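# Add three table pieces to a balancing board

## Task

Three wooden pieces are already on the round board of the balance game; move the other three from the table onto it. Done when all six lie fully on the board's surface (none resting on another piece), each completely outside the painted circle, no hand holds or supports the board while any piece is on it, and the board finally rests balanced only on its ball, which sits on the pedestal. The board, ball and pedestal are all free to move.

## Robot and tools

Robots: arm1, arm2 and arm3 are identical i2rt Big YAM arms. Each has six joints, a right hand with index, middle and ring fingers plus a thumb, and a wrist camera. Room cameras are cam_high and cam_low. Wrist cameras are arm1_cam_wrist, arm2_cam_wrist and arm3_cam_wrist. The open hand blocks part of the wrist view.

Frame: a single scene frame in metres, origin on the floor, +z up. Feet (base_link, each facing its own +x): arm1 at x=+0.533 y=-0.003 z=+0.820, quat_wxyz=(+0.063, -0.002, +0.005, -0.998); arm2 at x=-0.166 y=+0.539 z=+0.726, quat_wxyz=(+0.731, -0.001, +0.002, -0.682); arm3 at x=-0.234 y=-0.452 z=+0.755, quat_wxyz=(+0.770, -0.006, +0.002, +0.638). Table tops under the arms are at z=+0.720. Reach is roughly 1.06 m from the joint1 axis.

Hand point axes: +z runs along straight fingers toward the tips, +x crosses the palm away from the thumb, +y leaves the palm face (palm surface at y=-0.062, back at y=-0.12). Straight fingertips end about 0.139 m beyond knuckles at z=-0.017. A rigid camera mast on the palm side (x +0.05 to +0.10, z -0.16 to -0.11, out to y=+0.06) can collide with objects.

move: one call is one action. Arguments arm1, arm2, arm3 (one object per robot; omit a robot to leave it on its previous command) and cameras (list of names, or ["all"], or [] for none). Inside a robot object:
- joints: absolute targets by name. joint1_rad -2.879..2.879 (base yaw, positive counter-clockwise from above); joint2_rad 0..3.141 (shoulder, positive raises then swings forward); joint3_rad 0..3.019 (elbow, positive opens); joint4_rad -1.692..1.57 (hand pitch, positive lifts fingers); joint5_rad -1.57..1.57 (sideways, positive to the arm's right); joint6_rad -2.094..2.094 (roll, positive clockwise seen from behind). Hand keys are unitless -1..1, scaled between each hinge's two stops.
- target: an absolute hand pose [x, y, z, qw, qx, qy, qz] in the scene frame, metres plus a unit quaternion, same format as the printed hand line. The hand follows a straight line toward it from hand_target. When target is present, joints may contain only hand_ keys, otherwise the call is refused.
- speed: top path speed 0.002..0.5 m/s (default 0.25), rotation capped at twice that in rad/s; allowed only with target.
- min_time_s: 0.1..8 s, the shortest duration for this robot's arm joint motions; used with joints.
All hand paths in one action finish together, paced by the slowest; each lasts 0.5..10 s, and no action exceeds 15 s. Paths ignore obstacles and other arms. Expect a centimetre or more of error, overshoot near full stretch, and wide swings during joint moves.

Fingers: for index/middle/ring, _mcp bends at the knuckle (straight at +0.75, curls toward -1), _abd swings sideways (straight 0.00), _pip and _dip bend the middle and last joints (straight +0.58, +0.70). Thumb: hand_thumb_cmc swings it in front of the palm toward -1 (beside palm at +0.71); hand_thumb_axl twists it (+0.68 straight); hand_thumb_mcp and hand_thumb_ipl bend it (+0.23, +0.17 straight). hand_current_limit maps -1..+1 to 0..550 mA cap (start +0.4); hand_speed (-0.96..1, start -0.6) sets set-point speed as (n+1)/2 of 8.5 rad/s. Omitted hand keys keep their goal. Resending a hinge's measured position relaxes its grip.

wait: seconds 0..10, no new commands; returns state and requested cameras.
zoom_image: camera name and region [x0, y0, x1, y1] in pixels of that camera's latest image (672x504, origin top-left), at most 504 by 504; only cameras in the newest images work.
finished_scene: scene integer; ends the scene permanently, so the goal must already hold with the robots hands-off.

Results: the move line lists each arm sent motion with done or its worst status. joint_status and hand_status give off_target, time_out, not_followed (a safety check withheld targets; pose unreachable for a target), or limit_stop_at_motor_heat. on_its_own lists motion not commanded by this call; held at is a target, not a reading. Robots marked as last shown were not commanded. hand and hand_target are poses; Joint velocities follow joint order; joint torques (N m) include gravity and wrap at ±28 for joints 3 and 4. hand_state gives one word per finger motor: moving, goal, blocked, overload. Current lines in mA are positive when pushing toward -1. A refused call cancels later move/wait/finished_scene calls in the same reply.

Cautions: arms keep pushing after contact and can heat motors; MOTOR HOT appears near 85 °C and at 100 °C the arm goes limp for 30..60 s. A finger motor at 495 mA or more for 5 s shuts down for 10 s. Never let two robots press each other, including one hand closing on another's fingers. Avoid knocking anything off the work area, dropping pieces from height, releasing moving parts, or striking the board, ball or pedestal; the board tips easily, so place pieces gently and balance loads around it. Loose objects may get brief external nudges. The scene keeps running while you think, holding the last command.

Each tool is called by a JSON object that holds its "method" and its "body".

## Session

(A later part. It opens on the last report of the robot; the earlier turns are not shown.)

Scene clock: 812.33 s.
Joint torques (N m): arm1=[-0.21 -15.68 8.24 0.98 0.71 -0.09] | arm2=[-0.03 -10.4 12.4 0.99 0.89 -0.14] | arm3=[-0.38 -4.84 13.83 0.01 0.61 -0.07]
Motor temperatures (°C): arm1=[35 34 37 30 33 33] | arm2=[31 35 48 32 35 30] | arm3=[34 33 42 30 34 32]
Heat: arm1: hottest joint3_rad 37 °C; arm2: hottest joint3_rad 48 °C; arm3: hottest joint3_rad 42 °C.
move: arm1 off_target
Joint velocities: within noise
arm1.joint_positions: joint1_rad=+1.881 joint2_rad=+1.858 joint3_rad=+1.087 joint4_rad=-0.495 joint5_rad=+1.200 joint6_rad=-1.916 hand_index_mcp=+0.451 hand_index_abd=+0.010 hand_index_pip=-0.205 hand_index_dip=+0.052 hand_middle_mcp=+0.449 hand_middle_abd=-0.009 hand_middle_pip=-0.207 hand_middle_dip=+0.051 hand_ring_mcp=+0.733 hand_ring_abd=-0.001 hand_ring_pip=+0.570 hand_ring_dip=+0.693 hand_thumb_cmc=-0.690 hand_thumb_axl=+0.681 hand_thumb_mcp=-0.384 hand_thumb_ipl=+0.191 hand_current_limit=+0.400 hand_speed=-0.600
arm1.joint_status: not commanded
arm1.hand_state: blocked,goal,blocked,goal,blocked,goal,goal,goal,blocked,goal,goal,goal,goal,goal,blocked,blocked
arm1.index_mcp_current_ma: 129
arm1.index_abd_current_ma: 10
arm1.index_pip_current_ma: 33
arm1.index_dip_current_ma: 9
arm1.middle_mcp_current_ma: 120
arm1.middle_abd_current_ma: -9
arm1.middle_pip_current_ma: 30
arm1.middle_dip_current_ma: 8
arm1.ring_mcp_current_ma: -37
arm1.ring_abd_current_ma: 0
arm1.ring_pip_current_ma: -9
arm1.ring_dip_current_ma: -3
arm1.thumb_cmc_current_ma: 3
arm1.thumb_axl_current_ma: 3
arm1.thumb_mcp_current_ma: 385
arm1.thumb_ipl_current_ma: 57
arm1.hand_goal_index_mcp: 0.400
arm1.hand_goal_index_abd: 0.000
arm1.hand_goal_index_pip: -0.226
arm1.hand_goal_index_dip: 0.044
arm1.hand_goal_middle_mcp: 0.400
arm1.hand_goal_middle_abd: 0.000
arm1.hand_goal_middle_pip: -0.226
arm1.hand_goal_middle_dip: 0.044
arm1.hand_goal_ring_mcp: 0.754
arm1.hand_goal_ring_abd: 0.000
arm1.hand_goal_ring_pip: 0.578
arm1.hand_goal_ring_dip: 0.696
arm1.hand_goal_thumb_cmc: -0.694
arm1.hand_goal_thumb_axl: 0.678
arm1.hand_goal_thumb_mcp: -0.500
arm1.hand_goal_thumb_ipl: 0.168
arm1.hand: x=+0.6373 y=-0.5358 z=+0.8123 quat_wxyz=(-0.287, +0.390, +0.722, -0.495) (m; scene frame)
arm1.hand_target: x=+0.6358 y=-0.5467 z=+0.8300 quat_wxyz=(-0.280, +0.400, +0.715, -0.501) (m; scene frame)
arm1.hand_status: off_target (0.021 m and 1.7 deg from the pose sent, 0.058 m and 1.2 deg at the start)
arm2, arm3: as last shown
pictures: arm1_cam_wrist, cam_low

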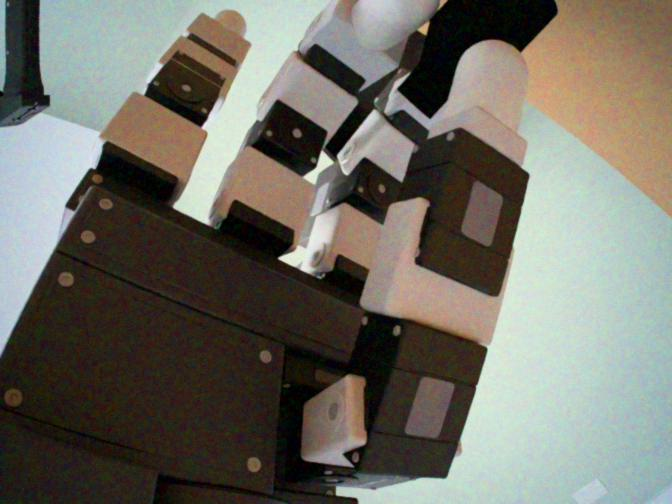

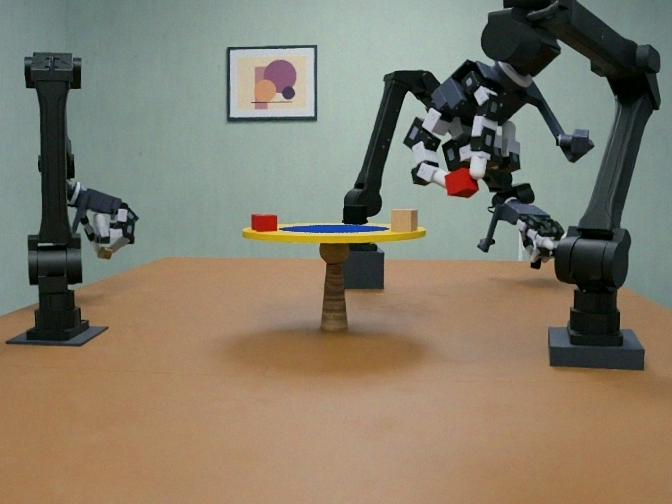

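{"method": "move", "body": {"arm1": {"target": [0.3600, -0.4000, 1.0, -0.4529, 0.6547, 0.4913, -0.355], "speed": 0.25, "joints": {"hand_ring_mcp": -0.342, "hand_ring_pip": -0.591, "hand_ring_dip": -0.464}}, "arm2": {"target": [0.2500, 0.4300, 1.0, 0.0065, 0.0109, 0.8194, -0.5731], "speed": 0.25}, "arm3": {"target": [-0.2700, -0.0300, 1.05, 0.4381, -0.6301, 0.5242, -0.3706], "speed": 0.25}, "cameras": ["all"]}}

Scene clock: 890.70 s.
Joint torques (N m): arm1=[0.62 -10.46 11.28 -0.61 0.55 0.17] | arm2=[-0.73 -7.47 12.45 -0.28 0.92 0.05] | arm3=[-0.26 -10.29 13.53 -0.32 0.86 0.1]
Motor temperatures (°C): arm1=[34 38 38 30 33 33] | arm2=[31 35 48 32 34 30] | arm3=[34 32 43 30 34 32]
Heat: arm1: hottest joint2_rad 38 °C; arm2: hottest joint3_rad 48 °C; arm3: hottest joint3_rad 43 °C.
move: arm1 off_target; arm2 off_target; arm3 off_target
Joint velocities: within noise
arm1.joint_positions: joint1_rad=+1.355 joint2_rad=+1.533 joint3_rad=+1.155 joint4_rad=-1.656 joint5_rad=+1.183 joint6_rad=-1.102 hand_index_mcp=+0.451 hand_index_abd=+0.010 hand_index_pip=-0.205 hand_index_dip=+0.053 hand_middle_mcp=+0.449 hand_middle_abd=-0.010 hand_middle_pip=-0.206 hand_middle_dip=+0.051 hand_ring_mcp=-0.335 hand_ring_abd=-0.001 hand_ring_pip=-0.582 hand_ring_dip=-0.461 hand_thumb_cmc=-0.690 hand_thumb_axl=+0.681 hand_thumb_mcp=-0.384 hand_thumb_ipl=+0.191 hand_current_limit=+0.400 hand_speed=-0.600
arm1.joint_status: all done
arm1.hand_state: blocked,goal,blocked,goal,blocked,goal,goal,goal,goal,goal,goal,goal,goal,goal,blocked,blocked
arm1.index_mcp_current_ma: 129
arm1.index_abd_current_ma: 10
arm1.index_pip_current_ma: 35
arm1.index_dip_current_ma: 10
arm1.middle_mcp_current_ma: 120
arm1.middle_abd_current_ma: -9
arm1.middle_pip_current_ma: 31
arm1.middle_dip_current_ma: 8
arm1.ring_mcp_current_ma: 7
arm1.ring_abd_current_ma: 0
arm1.ring_pip_current_ma: 8
arm1.ring_dip_current_ma: 2
arm1.thumb_cmc_current_ma: 3
arm1.thumb_axl_current_ma: 3
arm1.thumb_mcp_current_ma: 385
arm1.thumb_ipl_current_ma: 57
arm1.hand_goal_index_mcp: 0.400
arm1.hand_goal_index_abd: 0.000
arm1.hand_goal_index_pip: -0.226
arm1.hand_goal_index_dip: 0.044
arm1.hand_goal_middle_mcp: 0.400
arm1.hand_goal_middle_abd: 0.000
arm1.hand_goal_middle_pip: -0.226
arm1.hand_goal_middle_dip: 0.044
arm1.hand_goal_ring_mcp: -0.342
arm1.hand_goal_ring_abd: 0.000
arm1.hand_goal_ring_pip: -0.590
arm1.hand_goal_ring_dip: -0.464
arm1.hand_goal_thumb_cmc: -0.694
arm1.hand_goal_thumb_axl: 0.678
arm1.hand_goal_thumb_mcp: -0.500
arm1.hand_goal_thumb_ipl: 0.168
arm1.hand: x=+0.3628 y=-0.3843 z=+0.9826 quat_wxyz=(-0.467, +0.641, +0.504, -0.342) (m; scene frame)
arm1.hand_target: x=+0.3601 y=-0.3991 z=+1.0003 quat_wxyz=(-0.452, +0.654, +0.491, -0.355) (m; scene frame)
arm1.hand_status: off_target (0.024 m and 3.1 deg from the pose sent, 0.361 m and 47.6 deg at the start)
arm2.joint_positions: joint1_rad=+1.576 joint2_rad=+1.377 joint3_rad=+1.263 joint4_rad=-1.669 joint5_rad=+1.219 joint6_rad=-1.360 hand_index_mcp=+0.380 hand_index_abd=+0.000 hand_index_pip=-0.180 hand_index_dip=+0.058 hand_middle_mcp=-0.335 hand_middle_abd=+0.000 hand_middle_pip=-0.584 hand_middle_dip=-0.461 hand_ring_mcp=-0.336 hand_ring_abd=-0.001 hand_ring_pip=-0.584 hand_ring_dip=-0.461 hand_thumb_cmc=-0.496 hand_thumb_axl=+0.683 hand_thumb_mcp=-0.291 hand_thumb_ipl=+0.200 hand_current_limit=+0.400 hand_speed=-0.600
arm2.joint_status: not commanded
arm2.hand_state: blocked,goal,blocked,goal,goal,goal,goal,goal,goal,goal,goal,goal,goal,goal,blocked,blocked
arm2.index_mcp_current_ma: 174
arm2.index_abd_current_ma: 0
arm2.index_pip_current_ma: 34
arm2.index_dip_current_ma: 3
arm2.middle_mcp_current_ma: 1
arm2.middle_abd_current_ma: 0
arm2.middle_pip_current_ma: 1
arm2.middle_dip_current_ma: 0
arm2.ring_mcp_current_ma: 1
arm2.ring_abd_current_ma: 0
arm2.ring_pip_current_ma: 1
arm2.ring_dip_current_ma: 0
arm2.thumb_cmc_current_ma: 0
arm2.thumb_axl_current_ma: 1
arm2.thumb_mcp_current_ma: 299
arm2.thumb_ipl_current_ma: 30
arm2.hand_goal_index_mcp: 0.280
arm2.hand_goal_index_abd: 0.000
arm2.hand_goal_index_pip: -0.226
arm2.hand_goal_index_dip: 0.044
arm2.hand_goal_middle_mcp: -0.342
arm2.hand_goal_middle_abd: 0.000
arm2.hand_goal_middle_pip: -0.590
arm2.hand_goal_middle_dip: -0.464
arm2.hand_goal_ring_mcp: -0.342
arm2.hand_goal_ring_abd: 0.000
arm2.hand_goal_ring_pip: -0.590
arm2.hand_goal_ring_dip: -0.464
arm2.hand_goal_thumb_cmc: -0.500
arm2.hand_goal_thumb_axl: 0.678
arm2.hand_goal_thumb_mcp: -0.400
arm2.hand_goal_thumb_ipl: 0.168
arm2.hand: x=+0.2346 y=+0.4315 z=+0.9853 quat_wxyz=(-0.006, -0.006, +0.818, -0.575) (m; scene frame)
arm2.hand_target: x=+0.2491 y=+0.4300 z=+0.9998 quat_wxyz=(+0.007, +0.010, +0.819, -0.573) (m; scene frame)
arm2.hand_status: off_target (0.021 m and 2.4 deg from the pose sent, 0.247 m and 37.4 deg at the start)
arm3.joint_positions: joint1_rad=+0.584 joint2_rad=+1.340 joint3_rad=+1.305 joint4_rad=-1.686 joint5_rad=+1.158 joint6_rad=-1.395 hand_index_mcp=+0.421 hand_index_abd=+0.000 hand_index_pip=-0.198 hand_index_dip=+0.054 hand_middle_mcp=-0.335 hand_middle_abd=+0.000 hand_middle_pip=-0.583 hand_middle_dip=-0.461 hand_ring_mcp=-0.334 hand_ring_abd=+0.000 hand_ring_pip=-0.584 hand_ring_dip=-0.461 hand_thumb_cmc=-0.509 hand_thumb_axl=+0.674 hand_thumb_mcp=-0.233 hand_thumb_ipl=+0.188 hand_current_limit=+0.400 hand_speed=-0.600
arm3.joint_status: not commanded
arm3.hand_state: blocked,goal,blocked,goal,goal,goal,goal,goal,goal,goal,goal,goal,goal,goal,blocked,blocked
arm3.index_mcp_current_ma: 156
arm3.index_abd_current_ma: 0
arm3.index_pip_current_ma: 66
arm3.index_dip_current_ma: 18
arm3.middle_mcp_current_ma: 12
arm3.middle_abd_current_ma: 0
arm3.middle_pip_current_ma: 10
arm3.middle_dip_current_ma: 3
arm3.ring_mcp_current_ma: 14
arm3.ring_abd_current_ma: 0
arm3.ring_pip_current_ma: 9
arm3.ring_dip_current_ma: 3
arm3.thumb_cmc_current_ma: -16
arm3.thumb_axl_current_ma: -7
arm3.thumb_mcp_current_ma: 385
arm3.thumb_ipl_current_ma: 66
arm3.hand_goal_index_mcp: 0.370
arm3.hand_goal_index_abd: 0.000
arm3.hand_goal_index_pip: -0.226
arm3.hand_goal_index_dip: 0.044
arm3.hand_goal_middle_mcp: -0.342
arm3.hand_goal_middle_abd: 0.000
arm3.hand_goal_middle_pip: -0.590
arm3.hand_goal_middle_dip: -0.464
arm3.hand_goal_ring_mcp: -0.342
arm3.hand_goal_ring_abd: 0.000
arm3.hand_goal_ring_pip: -0.590
arm3.hand_goal_ring_dip: -0.464
arm3.hand_goal_thumb_cmc: -0.500
arm3.hand_goal_thumb_axl: 0.678
arm3.hand_goal_thumb_mcp: -0.336
arm3.hand_goal_thumb_ipl: 0.168
arm3.hand: x=-0.2672 y=-0.0421 z=+1.0315 quat_wxyz=(+0.446, -0.679, +0.487, -0.321) (m; scene frame)
arm3.hand_target: x=-0.2691 y=-0.0306 z=+1.0496 quat_wxyz=(+0.456, -0.669, +0.500, -0.307) (m; scene frame)
arm3.hand_status: off_target (0.022 m and 9.2 deg from the pose sent, 0.215 m and 41.1 deg at the start; a joint's target at an end of its range on 85 of 85 steps)
pictures: arm1_cam_wrist, arm2_cam_wrist, arm3_cam_wrist, cam_high, cam_low

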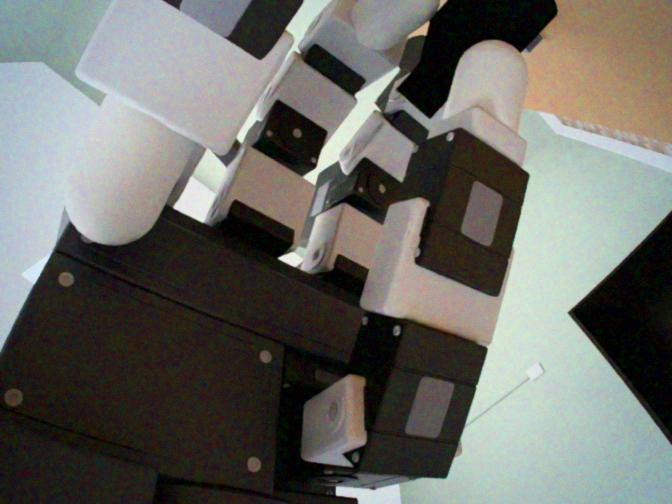

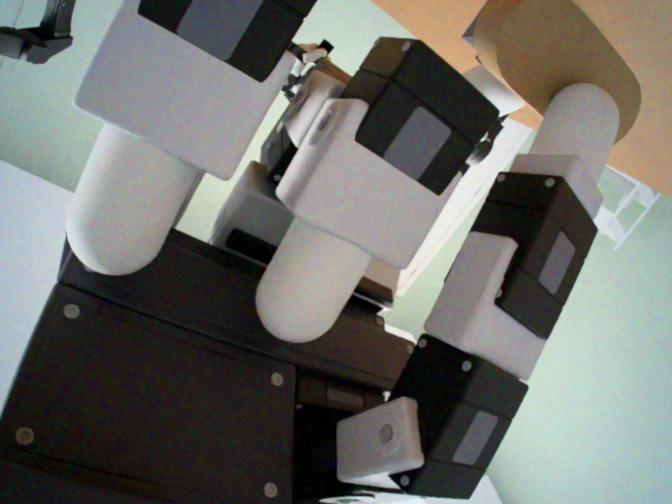

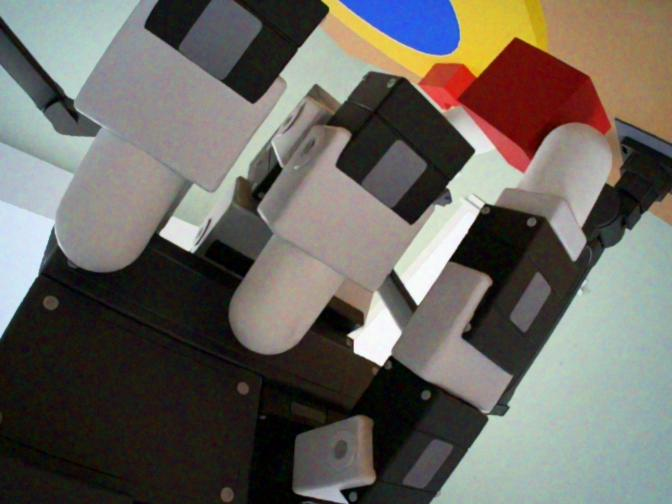

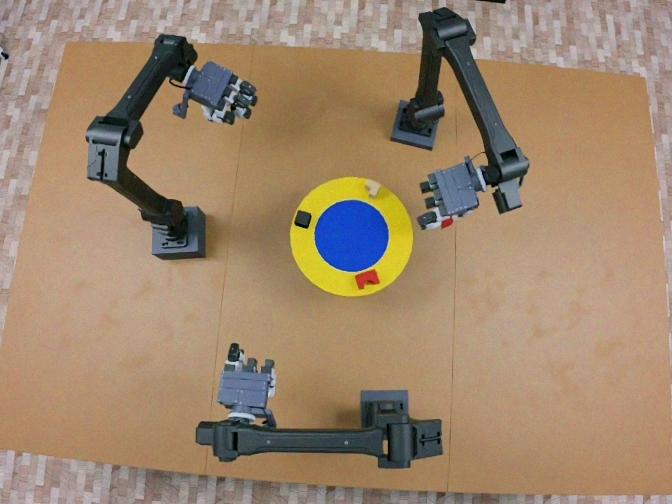

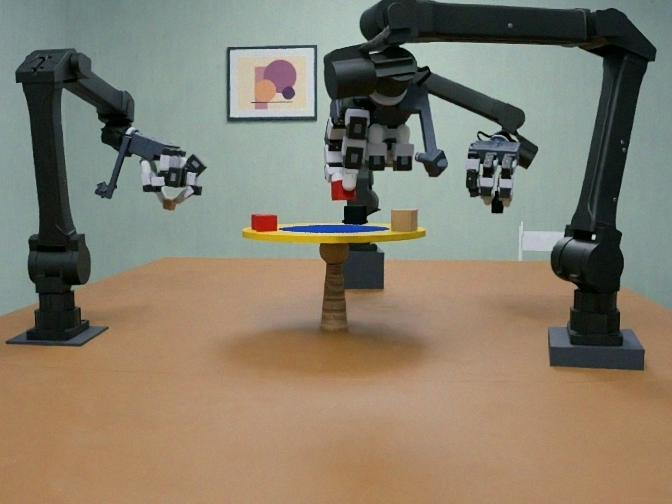

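{"method": "move", "body": {"arm1": {"target": [0.0250, -0.1280, 1.045, -0.5568, 0.7962, 0.1895, -0.1449], "speed": 0.25}, "arm2": {"target": [0.0350, 0.1430, 1.040, -0.1898, 0.2904, 0.7662, -0.5407], "speed": 0.25}, "arm3": {"target": [-0.1650, 0.0120, 1.040, 0.4381, -0.6301, 0.5242, -0.3706], "speed": 0.25}, "cameras": ["all"]}}

{"method": "zoom_image", "body": {"camera": "cam_low", "region": [220, 120, 450, 290]}}

{"method": "zoom_image", "body": {"camera": "cam_high", "region": [250, 140, 450, 330]}}

Scene clock: 899.53 s.
Joint torques (N m): arm1=[0.38 -11.58 12.75 0.65 0.67 -0.11] | arm2=[-1.14 -7.06 13.05 1.63 0.89 -0.16] | arm3=[-0.44 -11.58 13.78 0.66 0.85 -0.16]
Motor temperatures (°C): arm1=[34 37 38 30 33 33] | arm2=[31 34 47 32 35 30] | arm3=[34 33 44 30 34 32]
Heat: arm1: hottest joint3_rad 38 °C; arm2: hottest joint3_rad 47 °C; arm3: hottest joint3_rad 44 °C.
move: arm1 off_target; arm2 off_target; arm3 off_target
Joint velocities: within noise
arm1.joint_positions: joint1_rad=+0.370 joint2_rad=+1.599 joint3_rad=+1.380 joint4_rad=-1.410 joint5_rad=+1.217 joint6_rad=-1.519 hand_index_mcp=+0.451 hand_index_abd=+0.010 hand_index_pip=-0.204 hand_index_dip=+0.053 hand_middle_mcp=+0.449 hand_middle_abd=-0.010 hand_middle_pip=-0.206 hand_middle_dip=+0.051 hand_ring_mcp=-0.336 hand_ring_abd=-0.001 hand_ring_pip=-0.582 hand_ring_dip=-0.461 hand_thumb_cmc=-0.690 hand_thumb_axl=+0.681 hand_thumb_mcp=-0.384 hand_thumb_ipl=+0.191 hand_current_limit=+0.400 hand_speed=-0.600
arm1.joint_status: not commanded
arm1.hand_state: blocked,goal,blocked,goal,blocked,goal,goal,goal,goal,goal,goal,goal,goal,goal,blocked,blocked
arm1.index_mcp_current_ma: 128
arm1.index_abd_current_ma: 10
arm1.index_pip_current_ma: 35
arm1.index_dip_current_ma: 10
arm1.middle_mcp_current_ma: 119
arm1.middle_abd_current_ma: -9
arm1.middle_pip_current_ma: 31
arm1.middle_dip_current_ma: 8
arm1.ring_mcp_current_ma: 6
arm1.ring_abd_current_ma: 0
arm1.ring_pip_current_ma: 8
arm1.ring_dip_current_ma: 2
arm1.thumb_cmc_current_ma: 3
arm1.thumb_axl_current_ma: 3
arm1.thumb_mcp_current_ma: 385
arm1.thumb_ipl_current_ma: 57
arm1.hand_goal_index_mcp: 0.400
arm1.hand_goal_index_abd: 0.000
arm1.hand_goal_index_pip: -0.226
arm1.hand_goal_index_dip: 0.044
arm1.hand_goal_middle_mcp: 0.400
arm1.hand_goal_middle_abd: 0.000
arm1.hand_goal_middle_pip: -0.226
arm1.hand_goal_middle_dip: 0.044
arm1.hand_goal_ring_mcp: -0.342
arm1.hand_goal_ring_abd: 0.000
arm1.hand_goal_ring_pip: -0.590
arm1.hand_goal_ring_dip: -0.464
arm1.hand_goal_thumb_cmc: -0.694
arm1.hand_goal_thumb_axl: 0.678
arm1.hand_goal_thumb_mcp: -0.500
arm1.hand_goal_thumb_ipl: 0.168
arm1.hand: x=+0.0407 y=-0.1197 z=+1.0319 quat_wxyz=(-0.561, +0.793, +0.196, -0.133) (m; scene frame)
arm1.hand_target: x=+0.0260 y=-0.1277 z=+1.0450 quat_wxyz=(-0.557, +0.796, +0.190, -0.145) (m; scene frame)
arm1.hand_status: off_target (0.022 m and 1.7 deg from the pose sent, 0.429 m and 47.6 deg at the start)
arm2.joint_positions: joint1_rad=+0.709 joint2_rad=+1.278 joint3_rad=+1.264 joint4_rad=-1.341 joint5_rad=+1.209 joint6_rad=-1.821 hand_index_mcp=+0.380 hand_index_abd=+0.000 hand_index_pip=-0.180 hand_index_dip=+0.058 hand_middle_mcp=-0.336 hand_middle_abd=+0.000 hand_middle_pip=-0.584 hand_middle_dip=-0.461 hand_ring_mcp=-0.336 hand_ring_abd=-0.001 hand_ring_pip=-0.584 hand_ring_dip=-0.461 hand_thumb_cmc=-0.496 hand_thumb_axl=+0.683 hand_thumb_mcp=-0.291 hand_thumb_ipl=+0.200 hand_current_limit=+0.400 hand_speed=-0.600
arm2.joint_status: not commanded
arm2.hand_state: blocked,goal,blocked,goal,goal,goal,goal,goal,goal,goal,goal,goal,goal,goal,blocked,blocked
arm2.index_mcp_current_ma: 174
arm2.index_abd_current_ma: 0
arm2.index_pip_current_ma: 34
arm2.index_dip_current_ma: 4
arm2.middle_mcp_current_ma: 1
arm2.middle_abd_current_ma: 0
arm2.middle_pip_current_ma: 1
arm2.middle_dip_current_ma: 0
arm2.ring_mcp_current_ma: 1
arm2.ring_abd_current_ma: 0
arm2.ring_pip_current_ma: 1
arm2.ring_dip_current_ma: 0
arm2.thumb_cmc_current_ma: 0
arm2.thumb_axl_current_ma: 1
arm2.thumb_mcp_current_ma: 298
arm2.thumb_ipl_current_ma: 30
arm2.hand_goal_index_mcp: 0.280
arm2.hand_goal_index_abd: 0.000
arm2.hand_goal_index_pip: -0.226
arm2.hand_goal_index_dip: 0.044
arm2.hand_goal_middle_mcp: -0.342
arm2.hand_goal_middle_abd: 0.000
arm2.hand_goal_middle_pip: -0.590
arm2.hand_goal_middle_dip: -0.464
arm2.hand_goal_ring_mcp: -0.342
arm2.hand_goal_ring_abd: 0.000
arm2.hand_goal_ring_pip: -0.590
arm2.hand_goal_ring_dip: -0.464
arm2.hand_goal_thumb_cmc: -0.500
arm2.hand_goal_thumb_axl: 0.678
arm2.hand_goal_thumb_mcp: -0.400
arm2.hand_goal_thumb_ipl: 0.168
arm2.hand: x=+0.0272 y=+0.1560 z=+1.0196 quat_wxyz=(-0.207, +0.276, +0.772, -0.534) (m; scene frame)
arm2.hand_target: x=+0.0343 y=+0.1440 z=+1.0399 quat_wxyz=(-0.190, +0.290, +0.766, -0.541) (m; scene frame)
arm2.hand_status: off_target (0.025 m and 2.7 deg from the pose sent, 0.355 m and 40.8 deg at the start; a joint's target at an end of its range on 5 of 89 steps)
arm3.joint_positions: joint1_rad=+0.333 joint2_rad=+1.400 joint3_rad=+1.325 joint4_rad=-1.441 joint5_rad=+1.216 joint6_rad=-1.672 hand_index_mcp=+0.421 hand_index_abd=+0.000 hand_index_pip=-0.198 hand_index_dip=+0.054 hand_middle_mcp=-0.336 hand_middle_abd=+0.000 hand_middle_pip=-0.583 hand_middle_dip=-0.461 hand_ring_mcp=-0.335 hand_ring_abd=+0.000 hand_ring_pip=-0.584 hand_ring_dip=-0.461 hand_thumb_cmc=-0.509 hand_thumb_axl=+0.674 hand_thumb_mcp=-0.233 hand_thumb_ipl=+0.189 hand_current_limit=+0.400 hand_speed=-0.600
arm3.joint_status: not commanded
arm3.hand_state: blocked,goal,blocked,goal,goal,goal,goal,goal,goal,goal,goal,goal,goal,goal,blocked,blocked
arm3.index_mcp_current_ma: 156
arm3.index_abd_current_ma: 0
arm3.index_pip_current_ma: 66
arm3.index_dip_current_ma: 18
arm3.middle_mcp_current_ma: 11
arm3.middle_abd_current_ma: 0
arm3.middle_pip_current_ma: 10
arm3.middle_dip_current_ma: 3
arm3.ring_mcp_current_ma: 13
arm3.ring_abd_current_ma: 0
arm3.ring_pip_current_ma: 9
arm3.ring_dip_current_ma: 3
arm3.thumb_cmc_current_ma: -16
arm3.thumb_axl_current_ma: -7
arm3.thumb_mcp_current_ma: 385
arm3.thumb_ipl_current_ma: 66
arm3.hand_goal_index_mcp: 0.370
arm3.hand_goal_index_abd: 0.000
arm3.hand_goal_index_pip: -0.226
arm3.hand_goal_index_dip: 0.044
arm3.hand_goal_middle_mcp: -0.342
arm3.hand_goal_middle_abd: 0.000
arm3.hand_goal_middle_pip: -0.590
arm3.hand_goal_middle_dip: -0.464
arm3.hand_goal_ring_mcp: -0.342
arm3.hand_goal_ring_abd: 0.000
arm3.hand_goal_ring_pip: -0.590
arm3.hand_goal_ring_dip: -0.464
arm3.hand_goal_thumb_cmc: -0.500
arm3.hand_goal_thumb_axl: 0.678
arm3.hand_goal_thumb_mcp: -0.336
arm3.hand_goal_thumb_ipl: 0.168
arm3.hand: x=-0.1658 y=-0.0031 z=+1.0218 quat_wxyz=(+0.425, -0.639, +0.513, -0.383) (m; scene frame)
arm3.hand_target: x=-0.1649 y=+0.0109 z=+1.0400 quat_wxyz=(+0.438, -0.630, +0.524, -0.370) (m; scene frame)
arm3.hand_status: off_target (0.024 m and 2.6 deg from the pose sent, 0.116 m and 9.2 deg at the start)
pictures: arm1_cam_wrist, arm2_cam_wrist, arm3_cam_wrist, cam_high, cam_low

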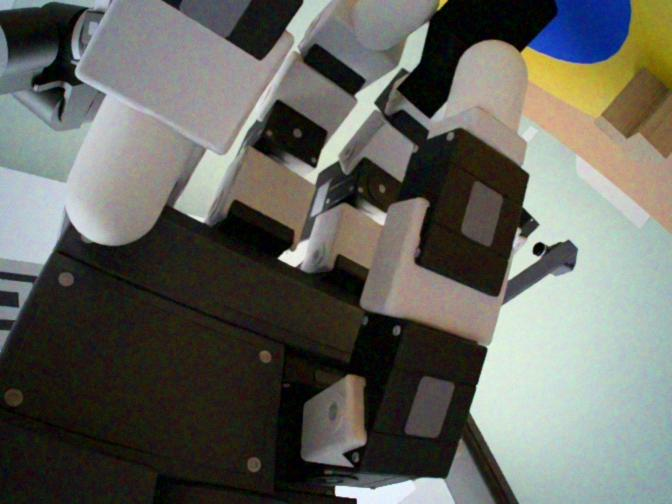

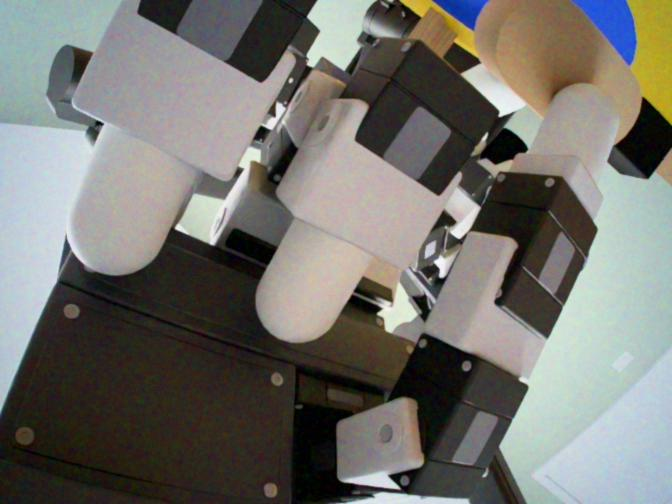

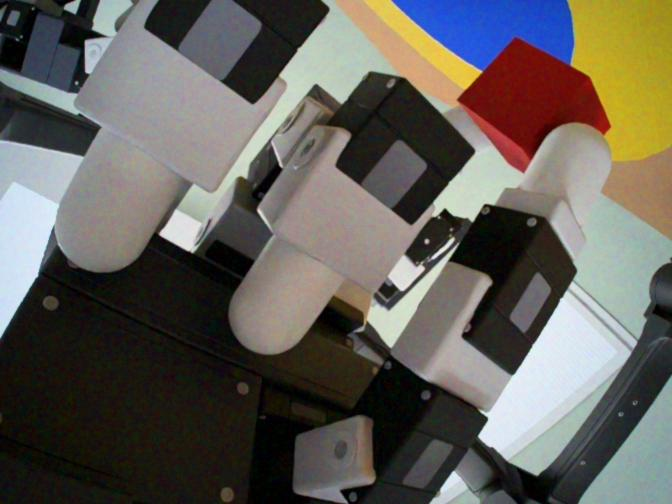

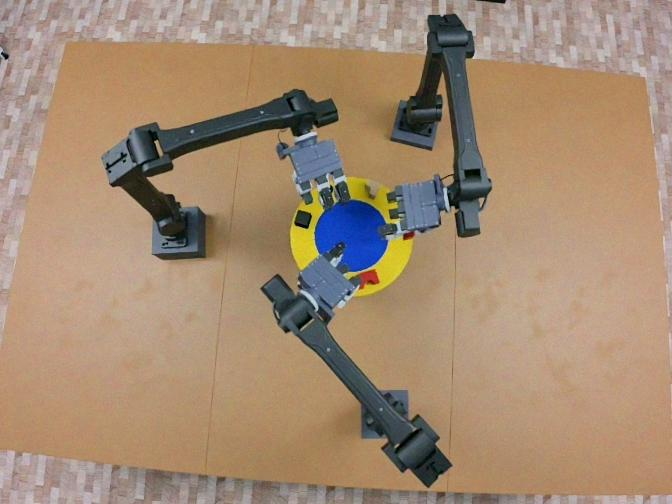

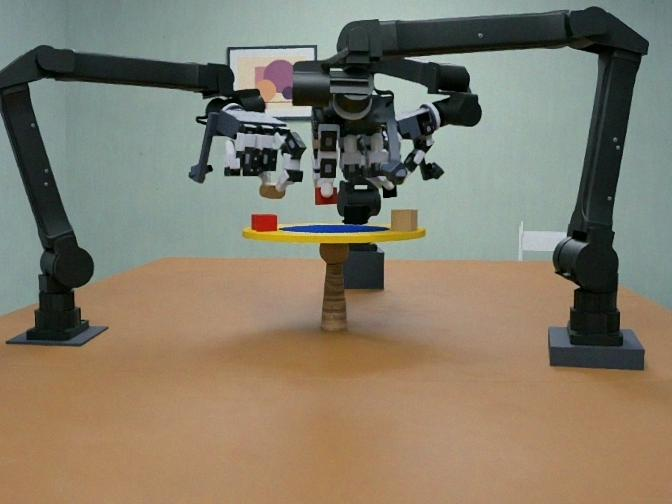

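Scaled by 2.191 from the camera's 672x504 image, which has a finer 960x720 frame.

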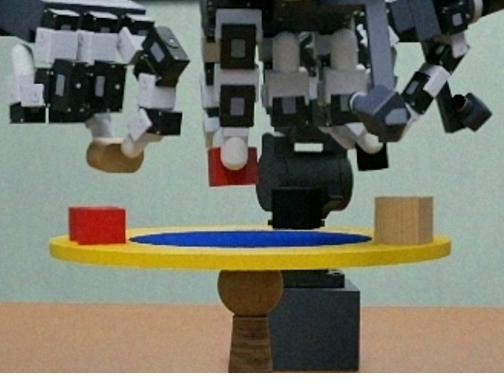

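Scaled by 2.520 from the camera's 672x504 image, which has a finer 960x720 frame.

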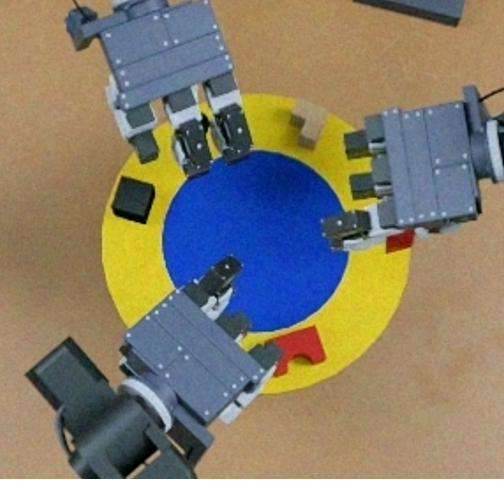

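{"method": "zoom_image", "body": {"camera": "cam_high", "region": [270, 120, 370, 220]}}

{"method": "zoom_image", "body": {"camera": "cam_high", "region": [370, 150, 470, 250]}}

{"method": "zoom_image", "body": {"camera": "cam_high", "region": [270, 230, 370, 330]}}

Scaled by 5.040 from the camera's 672x504 image, which has a finer 960x720 frame.

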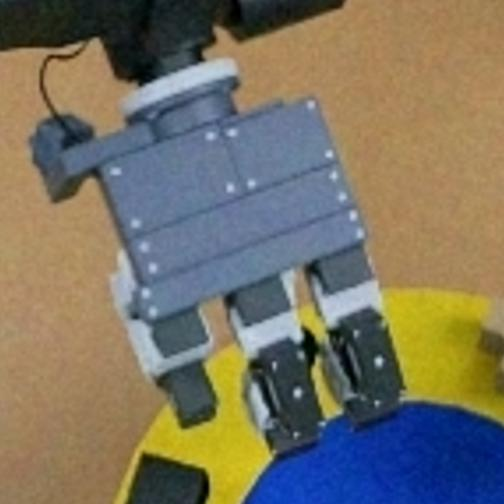

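Scaled by 5.040 from the camera's 672x504 image, which has a finer 960x720 frame.

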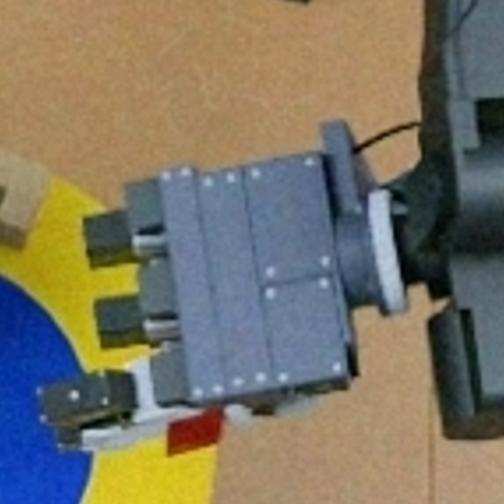

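Scaled by 5.040 from the camera's 672x504 image, which has a finer 960x720 frame.

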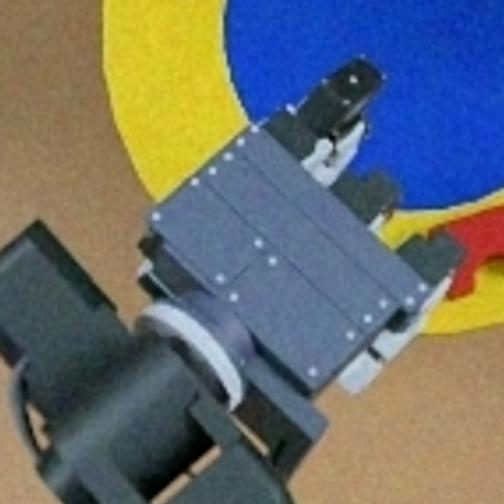

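{"method": "move", "body": {"arm1": {"target": [0.0010, -0.1490, 0.990, -0.5568, 0.7962, 0.1895, -0.1449], "speed": 0.1}, "arm2": {"target": [0.0220, 0.1460, 0.980, -0.1803, 0.2770, 0.7711, -0.5439], "speed": 0.1}, "arm3": {"target": [-0.1550, 0.0280, 0.980, 0.4381, -0.6301, 0.5242, -0.3706], "speed": 0.1}, "cameras": ["cam_high", "cam_low"]}}

{"method": "zoom_image", "body": {"camera": "cam_low", "region": [230, 160, 440, 270]}}

{"method": "zoom_image", "body": {"camera": "cam_high", "region": [270, 120, 370, 220]}}

{"method": "zoom_image", "body": {"camera": "cam_high", "region": [370, 150, 470, 250]}}

{"method": "zoom_image", "body": {"camera": "cam_high", "region": [270, 230, 370, 330]}}

Scene clock: 977.10 s.
Joint torques (N m): arm1=[1.03 -13.27 12.16 0.81 0.69 0.13] | arm2=[-1.14 -8.12 8.02 2.11 0.8 -0.15] | arm3=[-0.56 -12.63 9.74 0.94 0.74 -0.14]
Motor temperatures (°C): arm1=[34 36 41 30 33 33] | arm2=[31 34 49 32 34 30] | arm3=[34 33 43 30 34 32]
Heat: arm1: hottest joint3_rad 41 °C; arm2: hottest joint3_rad 49 °C; arm3: hottest joint3_rad 43 °C.
move: arm1 off_target; arm2 done; arm3 done
Joint velocities: within noise
arm1.joint_positions: joint1_rad=+0.373 joint2_rad=+1.722 joint3_rad=+1.389 joint4_rad=-1.344 joint5_rad=+1.214 joint6_rad=-1.500 hand_index_mcp=+0.451 hand_index_abd=+0.010 hand_index_pip=-0.204 hand_index_dip=+0.053 hand_middle_mcp=+0.449 hand_middle_abd=-0.010 hand_middle_pip=-0.206 hand_middle_dip=+0.051 hand_ring_mcp=-0.336 hand_ring_abd=-0.001 hand_ring_pip=-0.582 hand_ring_dip=-0.461 hand_thumb_cmc=-0.690 hand_thumb_axl=+0.681 hand_thumb_mcp=-0.384 hand_thumb_ipl=+0.191 hand_current_limit=+0.400 hand_speed=-0.600
arm1.joint_status: not commanded
arm1.hand_state: blocked,goal,blocked,goal,blocked,goal,goal,goal,goal,goal,goal,goal,goal,goal,blocked,blocked
arm1.index_mcp_current_ma: 128
arm1.index_abd_current_ma: 10
arm1.index_pip_current_ma: 35
arm1.index_dip_current_ma: 10
arm1.middle_mcp_current_ma: 119
arm1.middle_abd_current_ma: -9
arm1.middle_pip_current_ma: 31
arm1.middle_dip_current_ma: 8
arm1.ring_mcp_current_ma: 6
arm1.ring_abd_current_ma: 0
arm1.ring_pip_current_ma: 8
arm1.ring_dip_current_ma: 2
arm1.thumb_cmc_current_ma: 3
arm1.thumb_axl_current_ma: 3
arm1.thumb_mcp_current_ma: 385
arm1.thumb_ipl_current_ma: 57
arm1.hand_goal_index_mcp: 0.400
arm1.hand_goal_index_abd: 0.000
arm1.hand_goal_index_pip: -0.226
arm1.hand_goal_index_dip: 0.044
arm1.hand_goal_middle_mcp: 0.400
arm1.hand_goal_middle_abd: 0.000
arm1.hand_goal_middle_pip: -0.226
arm1.hand_goal_middle_dip: 0.044
arm1.hand_goal_ring_mcp: -0.342
arm1.hand_goal_ring_abd: 0.000
arm1.hand_goal_ring_pip: -0.590
arm1.hand_goal_ring_dip: -0.464
arm1.hand_goal_thumb_cmc: -0.694
arm1.hand_goal_thumb_axl: 0.678
arm1.hand_goal_thumb_mcp: -0.500
arm1.hand_goal_thumb_ipl: 0.168
arm1.hand: x=+0.0189 y=-0.1327 z=+0.9773 quat_wxyz=(-0.563, +0.792, +0.203, -0.120) (m; scene frame)
arm1.hand_target: x=+0.0023 y=-0.1487 z=+0.9904 quat_wxyz=(-0.556, +0.796, +0.190, -0.145) (m; scene frame)
arm1.hand_status: off_target (0.027 m and 3.4 deg from the pose sent, 0.065 m and 1.6 deg at the start)
arm2.joint_positions: joint1_rad=+0.688 joint2_rad=+1.243 joint3_rad=+1.118 joint4_rad=-1.045 joint5_rad=+1.189 joint6_rad=-1.971 hand_index_mcp=+0.380 hand_index_abd=+0.000 hand_index_pip=-0.180 hand_index_dip=+0.058 hand_middle_mcp=-0.336 hand_middle_abd=+0.000 hand_middle_pip=-0.584 hand_middle_dip=-0.461 hand_ring_mcp=-0.336 hand_ring_abd=-0.001 hand_ring_pip=-0.584 hand_ring_dip=-0.461 hand_thumb_cmc=-0.496 hand_thumb_axl=+0.683 hand_thumb_mcp=-0.291 hand_thumb_ipl=+0.200 hand_current_limit=+0.400 hand_speed=-0.600
arm2.joint_status: not commanded
arm2.hand_state: blocked,goal,blocked,goal,goal,goal,goal,goal,goal,goal,goal,goal,goal,goal,blocked,blocked
arm2.index_mcp_current_ma: 174
arm2.index_abd_current_ma: 0
arm2.index_pip_current_ma: 35
arm2.index_dip_current_ma: 4
arm2.middle_mcp_current_ma: 1
arm2.middle_abd_current_ma: 0
arm2.middle_pip_current_ma: 1
arm2.middle_dip_current_ma: 0
arm2.ring_mcp_current_ma: 1
arm2.ring_abd_current_ma: 0
arm2.ring_pip_current_ma: 1
arm2.ring_dip_current_ma: 0
arm2.thumb_cmc_current_ma: 0
arm2.thumb_axl_current_ma: 1
arm2.thumb_mcp_current_ma: 298
arm2.thumb_ipl_current_ma: 30
arm2.hand_goal_index_mcp: 0.280
arm2.hand_goal_index_abd: 0.000
arm2.hand_goal_index_pip: -0.226
arm2.hand_goal_index_dip: 0.044
arm2.hand_goal_middle_mcp: -0.342
arm2.hand_goal_middle_abd: 0.000
arm2.hand_goal_middle_pip: -0.590
arm2.hand_goal_middle_dip: -0.464
arm2.hand_goal_ring_mcp: -0.342
arm2.hand_goal_ring_abd: 0.000
arm2.hand_goal_ring_pip: -0.590
arm2.hand_goal_ring_dip: -0.464
arm2.hand_goal_thumb_cmc: -0.500
arm2.hand_goal_thumb_axl: 0.678
arm2.hand_goal_thumb_mcp: -0.400
arm2.hand_goal_thumb_ipl: 0.168
arm2.hand: x=+0.0282 y=+0.1462 z=+0.9809 quat_wxyz=(-0.179, +0.274, +0.772, -0.545) (m; scene frame)
arm2.hand_target: x=+0.0220 y=+0.1460 z=+0.9800 quat_wxyz=(-0.181, +0.277, +0.771, -0.544) (m; scene frame)
arm2.hand_status: done (0.006 m and 0.4 deg from the pose sent, 0.041 m and 3.2 deg at the start)
arm3.joint_positions: joint1_rad=+0.306 joint2_rad=+1.450 joint3_rad=+1.261 joint4_rad=-1.210 joint5_rad=+1.214 joint6_rad=-1.751 hand_index_mcp=+0.421 hand_index_abd=+0.000 hand_index_pip=-0.198 hand_index_dip=+0.054 hand_middle_mcp=-0.336 hand_middle_abd=+0.000 hand_middle_pip=-0.583 hand_middle_dip=-0.461 hand_ring_mcp=-0.335 hand_ring_abd=+0.000 hand_ring_pip=-0.584 hand_ring_dip=-0.461 hand_thumb_cmc=-0.509 hand_thumb_axl=+0.674 hand_thumb_mcp=-0.233 hand_thumb_ipl=+0.189 hand_current_limit=+0.400 hand_speed=-0.600
arm3.joint_status: not commanded
arm3.hand_state: blocked,goal,blocked,goal,goal,goal,goal,goal,goal,goal,goal,goal,goal,goal,blocked,blocked
arm3.index_mcp_current_ma: 156
arm3.index_abd_current_ma: 0
arm3.index_pip_current_ma: 66
arm3.index_dip_current_ma: 18
arm3.middle_mcp_current_ma: 10
arm3.middle_abd_current_ma: 0
arm3.middle_pip_current_ma: 10
arm3.middle_dip_current_ma: 3
arm3.ring_mcp_current_ma: 12
arm3.ring_abd_current_ma: 0
arm3.ring_pip_current_ma: 9
arm3.ring_dip_current_ma: 3
arm3.thumb_cmc_current_ma: -16
arm3.thumb_axl_current_ma: -7
arm3.thumb_mcp_current_ma: 385
arm3.thumb_ipl_current_ma: 66
arm3.hand_goal_index_mcp: 0.370
arm3.hand_goal_index_abd: 0.000
arm3.hand_goal_index_pip: -0.226
arm3.hand_goal_index_dip: 0.044
arm3.hand_goal_middle_mcp: -0.342
arm3.hand_goal_middle_abd: 0.000
arm3.hand_goal_middle_pip: -0.590
arm3.hand_goal_middle_dip: -0.464
arm3.hand_goal_ring_mcp: -0.342
arm3.hand_goal_ring_abd: 0.000
arm3.hand_goal_ring_pip: -0.590
arm3.hand_goal_ring_dip: -0.464
arm3.hand_goal_thumb_cmc: -0.500
arm3.hand_goal_thumb_axl: 0.678
arm3.hand_goal_thumb_mcp: -0.336
arm3.hand_goal_thumb_ipl: 0.168
arm3.hand: x=-0.1583 y=+0.0258 z=+0.9800 quat_wxyz=(+0.438, -0.631, +0.522, -0.370) (m; scene frame)
arm3.hand_target: x=-0.1550 y=+0.0280 z=+0.9801 quat_wxyz=(+0.438, -0.630, +0.524, -0.370) (m; scene frame)
arm3.hand_status: done (0.004 m and 0.3 deg from the pose sent, 0.053 m and 2.6 deg at the start)
pictures: cam_high, cam_low

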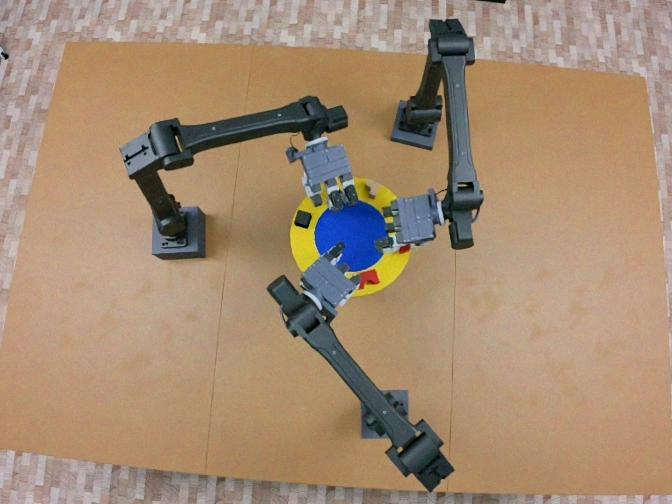

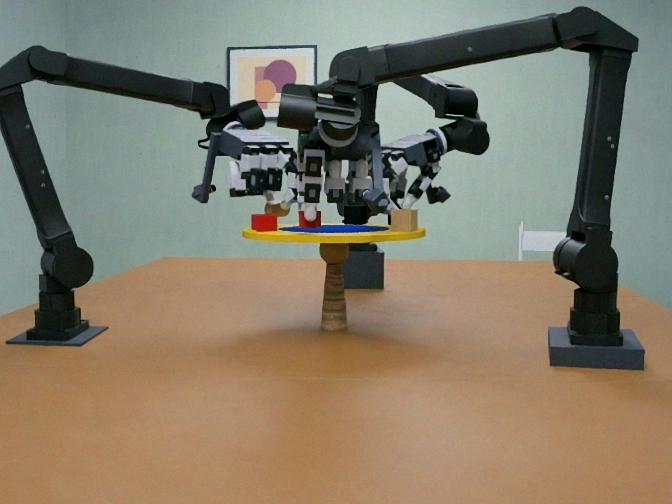

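Scaled by 2.400 from the camera's 672x504 image, which has a finer 960x720 frame.

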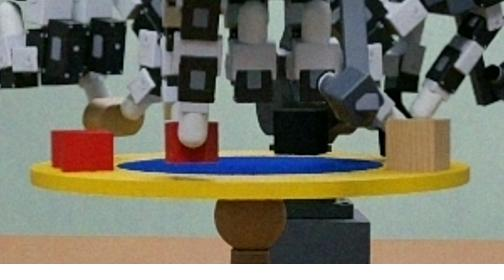

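Scaled by 5.040 from the camera's 672x504 image, which has a finer 960x720 frame.

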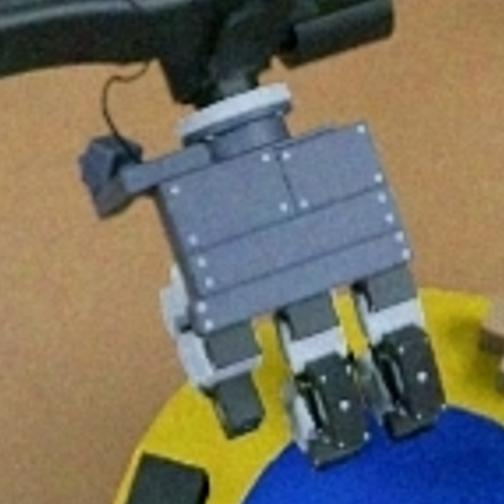

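Scaled by 5.040 from the camera's 672x504 image, which has a finer 960x720 frame.

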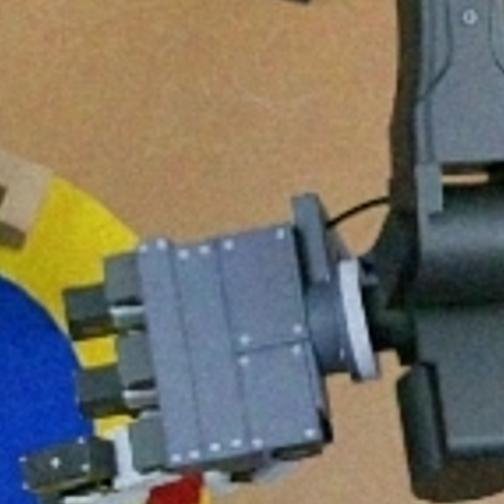

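Scaled by 5.040 from the camera's 672x504 image, which has a finer 960x720 frame.

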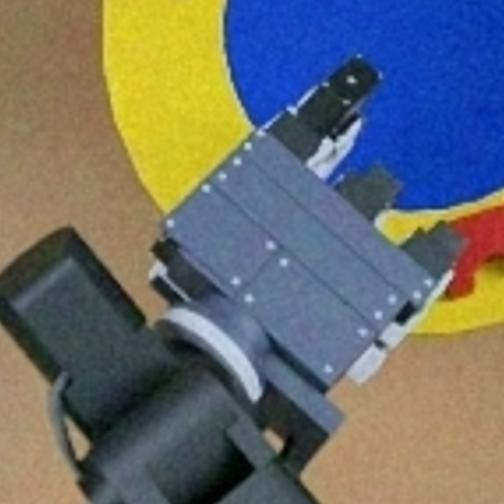

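{"method": "move", "body": {"arm2": {"target": [0.0220, 0.1460, 0.9650, -0.1803, 0.2770, 0.7711, -0.5439], "speed": 0.05}, "arm3": {"target": [-0.1550, 0.0280, 0.9650, 0.4381, -0.6301, 0.5242, -0.3706], "speed": 0.05}, "cameras": ["cam_high", "cam_low"]}}

{"method": "zoom_image", "body": {"camera": "cam_low", "region": [230, 190, 330, 250]}}

{"method": "zoom_image", "body": {"camera": "cam_low", "region": [330, 190, 430, 250]}}

Scene clock: 1000.23 s.
Joint torques (N m): arm1=[1.67 -12.98 12.26 0.88 0.69 0.12] | arm2=[-1.44 -7.82 8.02 2.02 0.81 -0.14] | arm3=[-0.5 -12.04 9.57 0.95 0.74 -0.11]
Motor temperatures (°C): arm1=[34 36 44 30 33 33] | arm2=[31 34 46 32 34 30] | arm3=[34 34 44 30 34 32]
Heat: arm1: hottest joint3_rad 44 °C; arm2: hottest joint3_rad 46 °C; arm3: hottest joint3_rad 44 °C.
move: arm2 done; arm3 done
Joint velocities: within noise
arm1: as last shown
arm1.joint_positions: joint1_rad=+0.373 joint2_rad=+1.722 joint3_rad=+1.389 joint4_rad=-1.344 joint5_rad=+1.214 joint6_rad=-1.499 hand_index_mcp=+0.451 hand_index_abd=+0.010 hand_index_pip=-0.204 hand_index_dip=+0.053 hand_middle_mcp=+0.449 hand_middle_abd=-0.010 hand_middle_pip=-0.206 hand_middle_dip=+0.051 hand_ring_mcp=-0.336 hand_ring_abd=-0.001 hand_ring_pip=-0.582 hand_ring_dip=-0.461 hand_thumb_cmc=-0.690 hand_thumb_axl=+0.681 hand_thumb_mcp=-0.384 hand_thumb_ipl=+0.191 hand_current_limit=+0.400 hand_speed=-0.600
arm2.joint_positions: joint1_rad=+0.688 joint2_rad=+1.243 joint3_rad=+1.084 joint4_rad=-1.004 joint5_rad=+1.189 joint6_rad=-1.972 hand_index_mcp=+0.380 hand_index_abd=+0.000 hand_index_pip=-0.180 hand_index_dip=+0.058 hand_middle_mcp=-0.336 hand_middle_abd=+0.000 hand_middle_pip=-0.584 hand_middle_dip=-0.461 hand_ring_mcp=-0.336 hand_ring_abd=-0.001 hand_ring_pip=-0.584 hand_ring_dip=-0.461 hand_thumb_cmc=-0.496 hand_thumb_axl=+0.683 hand_thumb_mcp=-0.291 hand_thumb_ipl=+0.200 hand_current_limit=+0.400 hand_speed=-0.600
arm2.joint_status: not commanded
arm2.hand_state: blocked,goal,blocked,goal,goal,goal,goal,goal,goal,goal,goal,goal,goal,goal,blocked,blocked
arm2.index_mcp_current_ma: 174
arm2.index_abd_current_ma: 0
arm2.index_pip_current_ma: 35
arm2.index_dip_current_ma: 4
arm2.middle_mcp_current_ma: 1
arm2.middle_abd_current_ma: 0
arm2.middle_pip_current_ma: 1
arm2.middle_dip_current_ma: 0
arm2.ring_mcp_current_ma: 1
arm2.ring_abd_current_ma: 0
arm2.ring_pip_current_ma: 1
arm2.ring_dip_current_ma: 0
arm2.thumb_cmc_current_ma: 0
arm2.thumb_axl_current_ma: 1
arm2.thumb_mcp_current_ma: 298
arm2.thumb_ipl_current_ma: 30
arm2.hand_goal_index_mcp: 0.280
arm2.hand_goal_index_abd: 0.000
arm2.hand_goal_index_pip: -0.226
arm2.hand_goal_index_dip: 0.044
arm2.hand_goal_middle_mcp: -0.342
arm2.hand_goal_middle_abd: 0.000
arm2.hand_goal_middle_pip: -0.590
arm2.hand_goal_middle_dip: -0.464
arm2.hand_goal_ring_mcp: -0.342
arm2.hand_goal_ring_abd: 0.000
arm2.hand_goal_ring_pip: -0.590
arm2.hand_goal_ring_dip: -0.464
arm2.hand_goal_thumb_cmc: -0.500
arm2.hand_goal_thumb_axl: 0.678
arm2.hand_goal_thumb_mcp: -0.400
arm2.hand_goal_thumb_ipl: 0.168
arm2.hand: x=+0.0277 y=+0.1467 z=+0.9684 quat_wxyz=(-0.177, +0.275, +0.771, -0.546) (m; scene frame)
arm2.hand_target: x=+0.0220 y=+0.1461 z=+0.9650 quat_wxyz=(-0.181, +0.277, +0.771, -0.544) (m; scene frame)
arm2.hand_status: done (0.007 m and 0.4 deg from the pose sent, 0.017 m and 0.4 deg at the start)
arm3.joint_positions: joint1_rad=+0.306 joint2_rad=+1.452 joint3_rad=+1.231 joint4_rad=-1.171 joint5_rad=+1.214 joint6_rad=-1.752 hand_index_mcp=+0.421 hand_index_abd=+0.000 hand_index_pip=-0.198 hand_index_dip=+0.054 hand_middle_mcp=-0.336 hand_middle_abd=+0.000 hand_middle_pip=-0.583 hand_middle_dip=-0.461 hand_ring_mcp=-0.335 hand_ring_abd=+0.000 hand_ring_pip=-0.584 hand_ring_dip=-0.461 hand_thumb_cmc=-0.509 hand_thumb_axl=+0.674 hand_thumb_mcp=-0.233 hand_thumb_ipl=+0.189 hand_current_limit=+0.400 hand_speed=-0.600
arm3.joint_status: not commanded
arm3.hand_state: blocked,goal,blocked,goal,goal,goal,goal,goal,goal,goal,goal,goal,goal,goal,blocked,blocked
arm3.index_mcp_current_ma: 156
arm3.index_abd_current_ma: 0
arm3.index_pip_current_ma: 66
arm3.index_dip_current_ma: 18
arm3.middle_mcp_current_ma: 10
arm3.middle_abd_current_ma: 0
arm3.middle_pip_current_ma: 10
arm3.middle_dip_current_ma: 3
arm3.ring_mcp_current_ma: 12
arm3.ring_abd_current_ma: 0
arm3.ring_pip_current_ma: 9
arm3.ring_dip_current_ma: 3
arm3.thumb_cmc_current_ma: -16
arm3.thumb_axl_current_ma: -7
arm3.thumb_mcp_current_ma: 385
arm3.thumb_ipl_current_ma: 66
arm3.hand_goal_index_mcp: 0.370
arm3.hand_goal_index_abd: 0.000
arm3.hand_goal_index_pip: -0.226
arm3.hand_goal_index_dip: 0.044
arm3.hand_goal_middle_mcp: -0.342
arm3.hand_goal_middle_abd: 0.000
arm3.hand_goal_middle_pip: -0.590
arm3.hand_goal_middle_dip: -0.464
arm3.hand_goal_ring_mcp: -0.342
arm3.hand_goal_ring_abd: 0.000
arm3.hand_goal_ring_pip: -0.590
arm3.hand_goal_ring_dip: -0.464
arm3.hand_goal_thumb_cmc: -0.500
arm3.hand_goal_thumb_axl: 0.678
arm3.hand_goal_thumb_mcp: -0.336
arm3.hand_goal_thumb_ipl: 0.168
arm3.hand: x=-0.1582 y=+0.0256 z=+0.9685 quat_wxyz=(+0.440, -0.630, +0.523, -0.368) (m; scene frame)
arm3.hand_target: x=-0.1550 y=+0.0279 z=+0.9650 quat_wxyz=(+0.438, -0.630, +0.524, -0.370) (m; scene frame)
arm3.hand_status: done (0.005 m and 0.4 deg from the pose sent, 0.015 m and 0.3 deg at the start)
pictures: cam_high, cam_low

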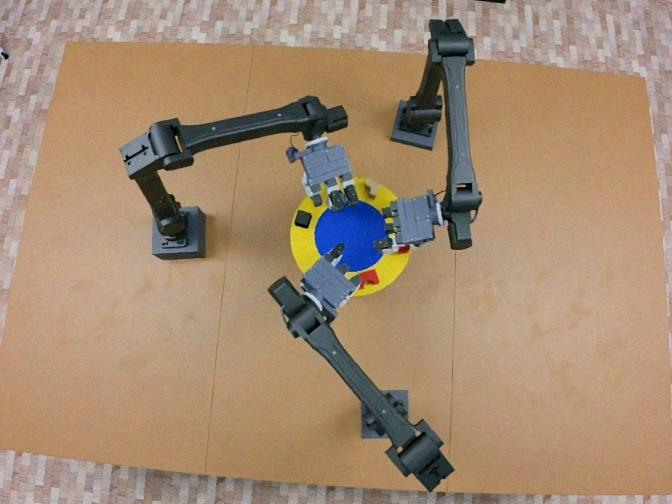

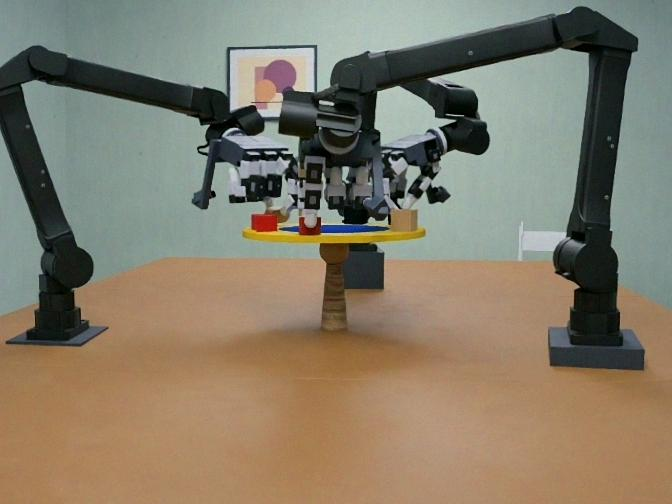

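Scaled by 5.040 from the camera's 672x504 image, which has a finer 960x720 frame.

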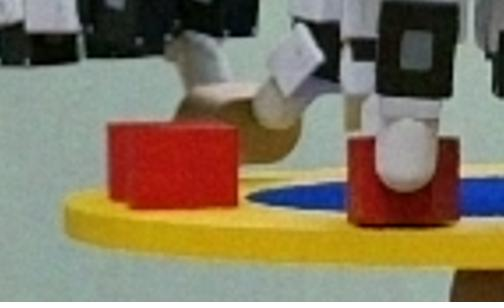

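Scaled by 5.040 from the camera's 672x504 image, which has a finer 960x720 frame.

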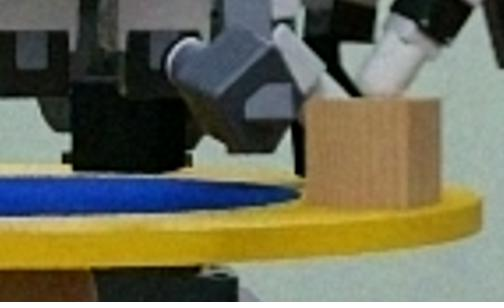

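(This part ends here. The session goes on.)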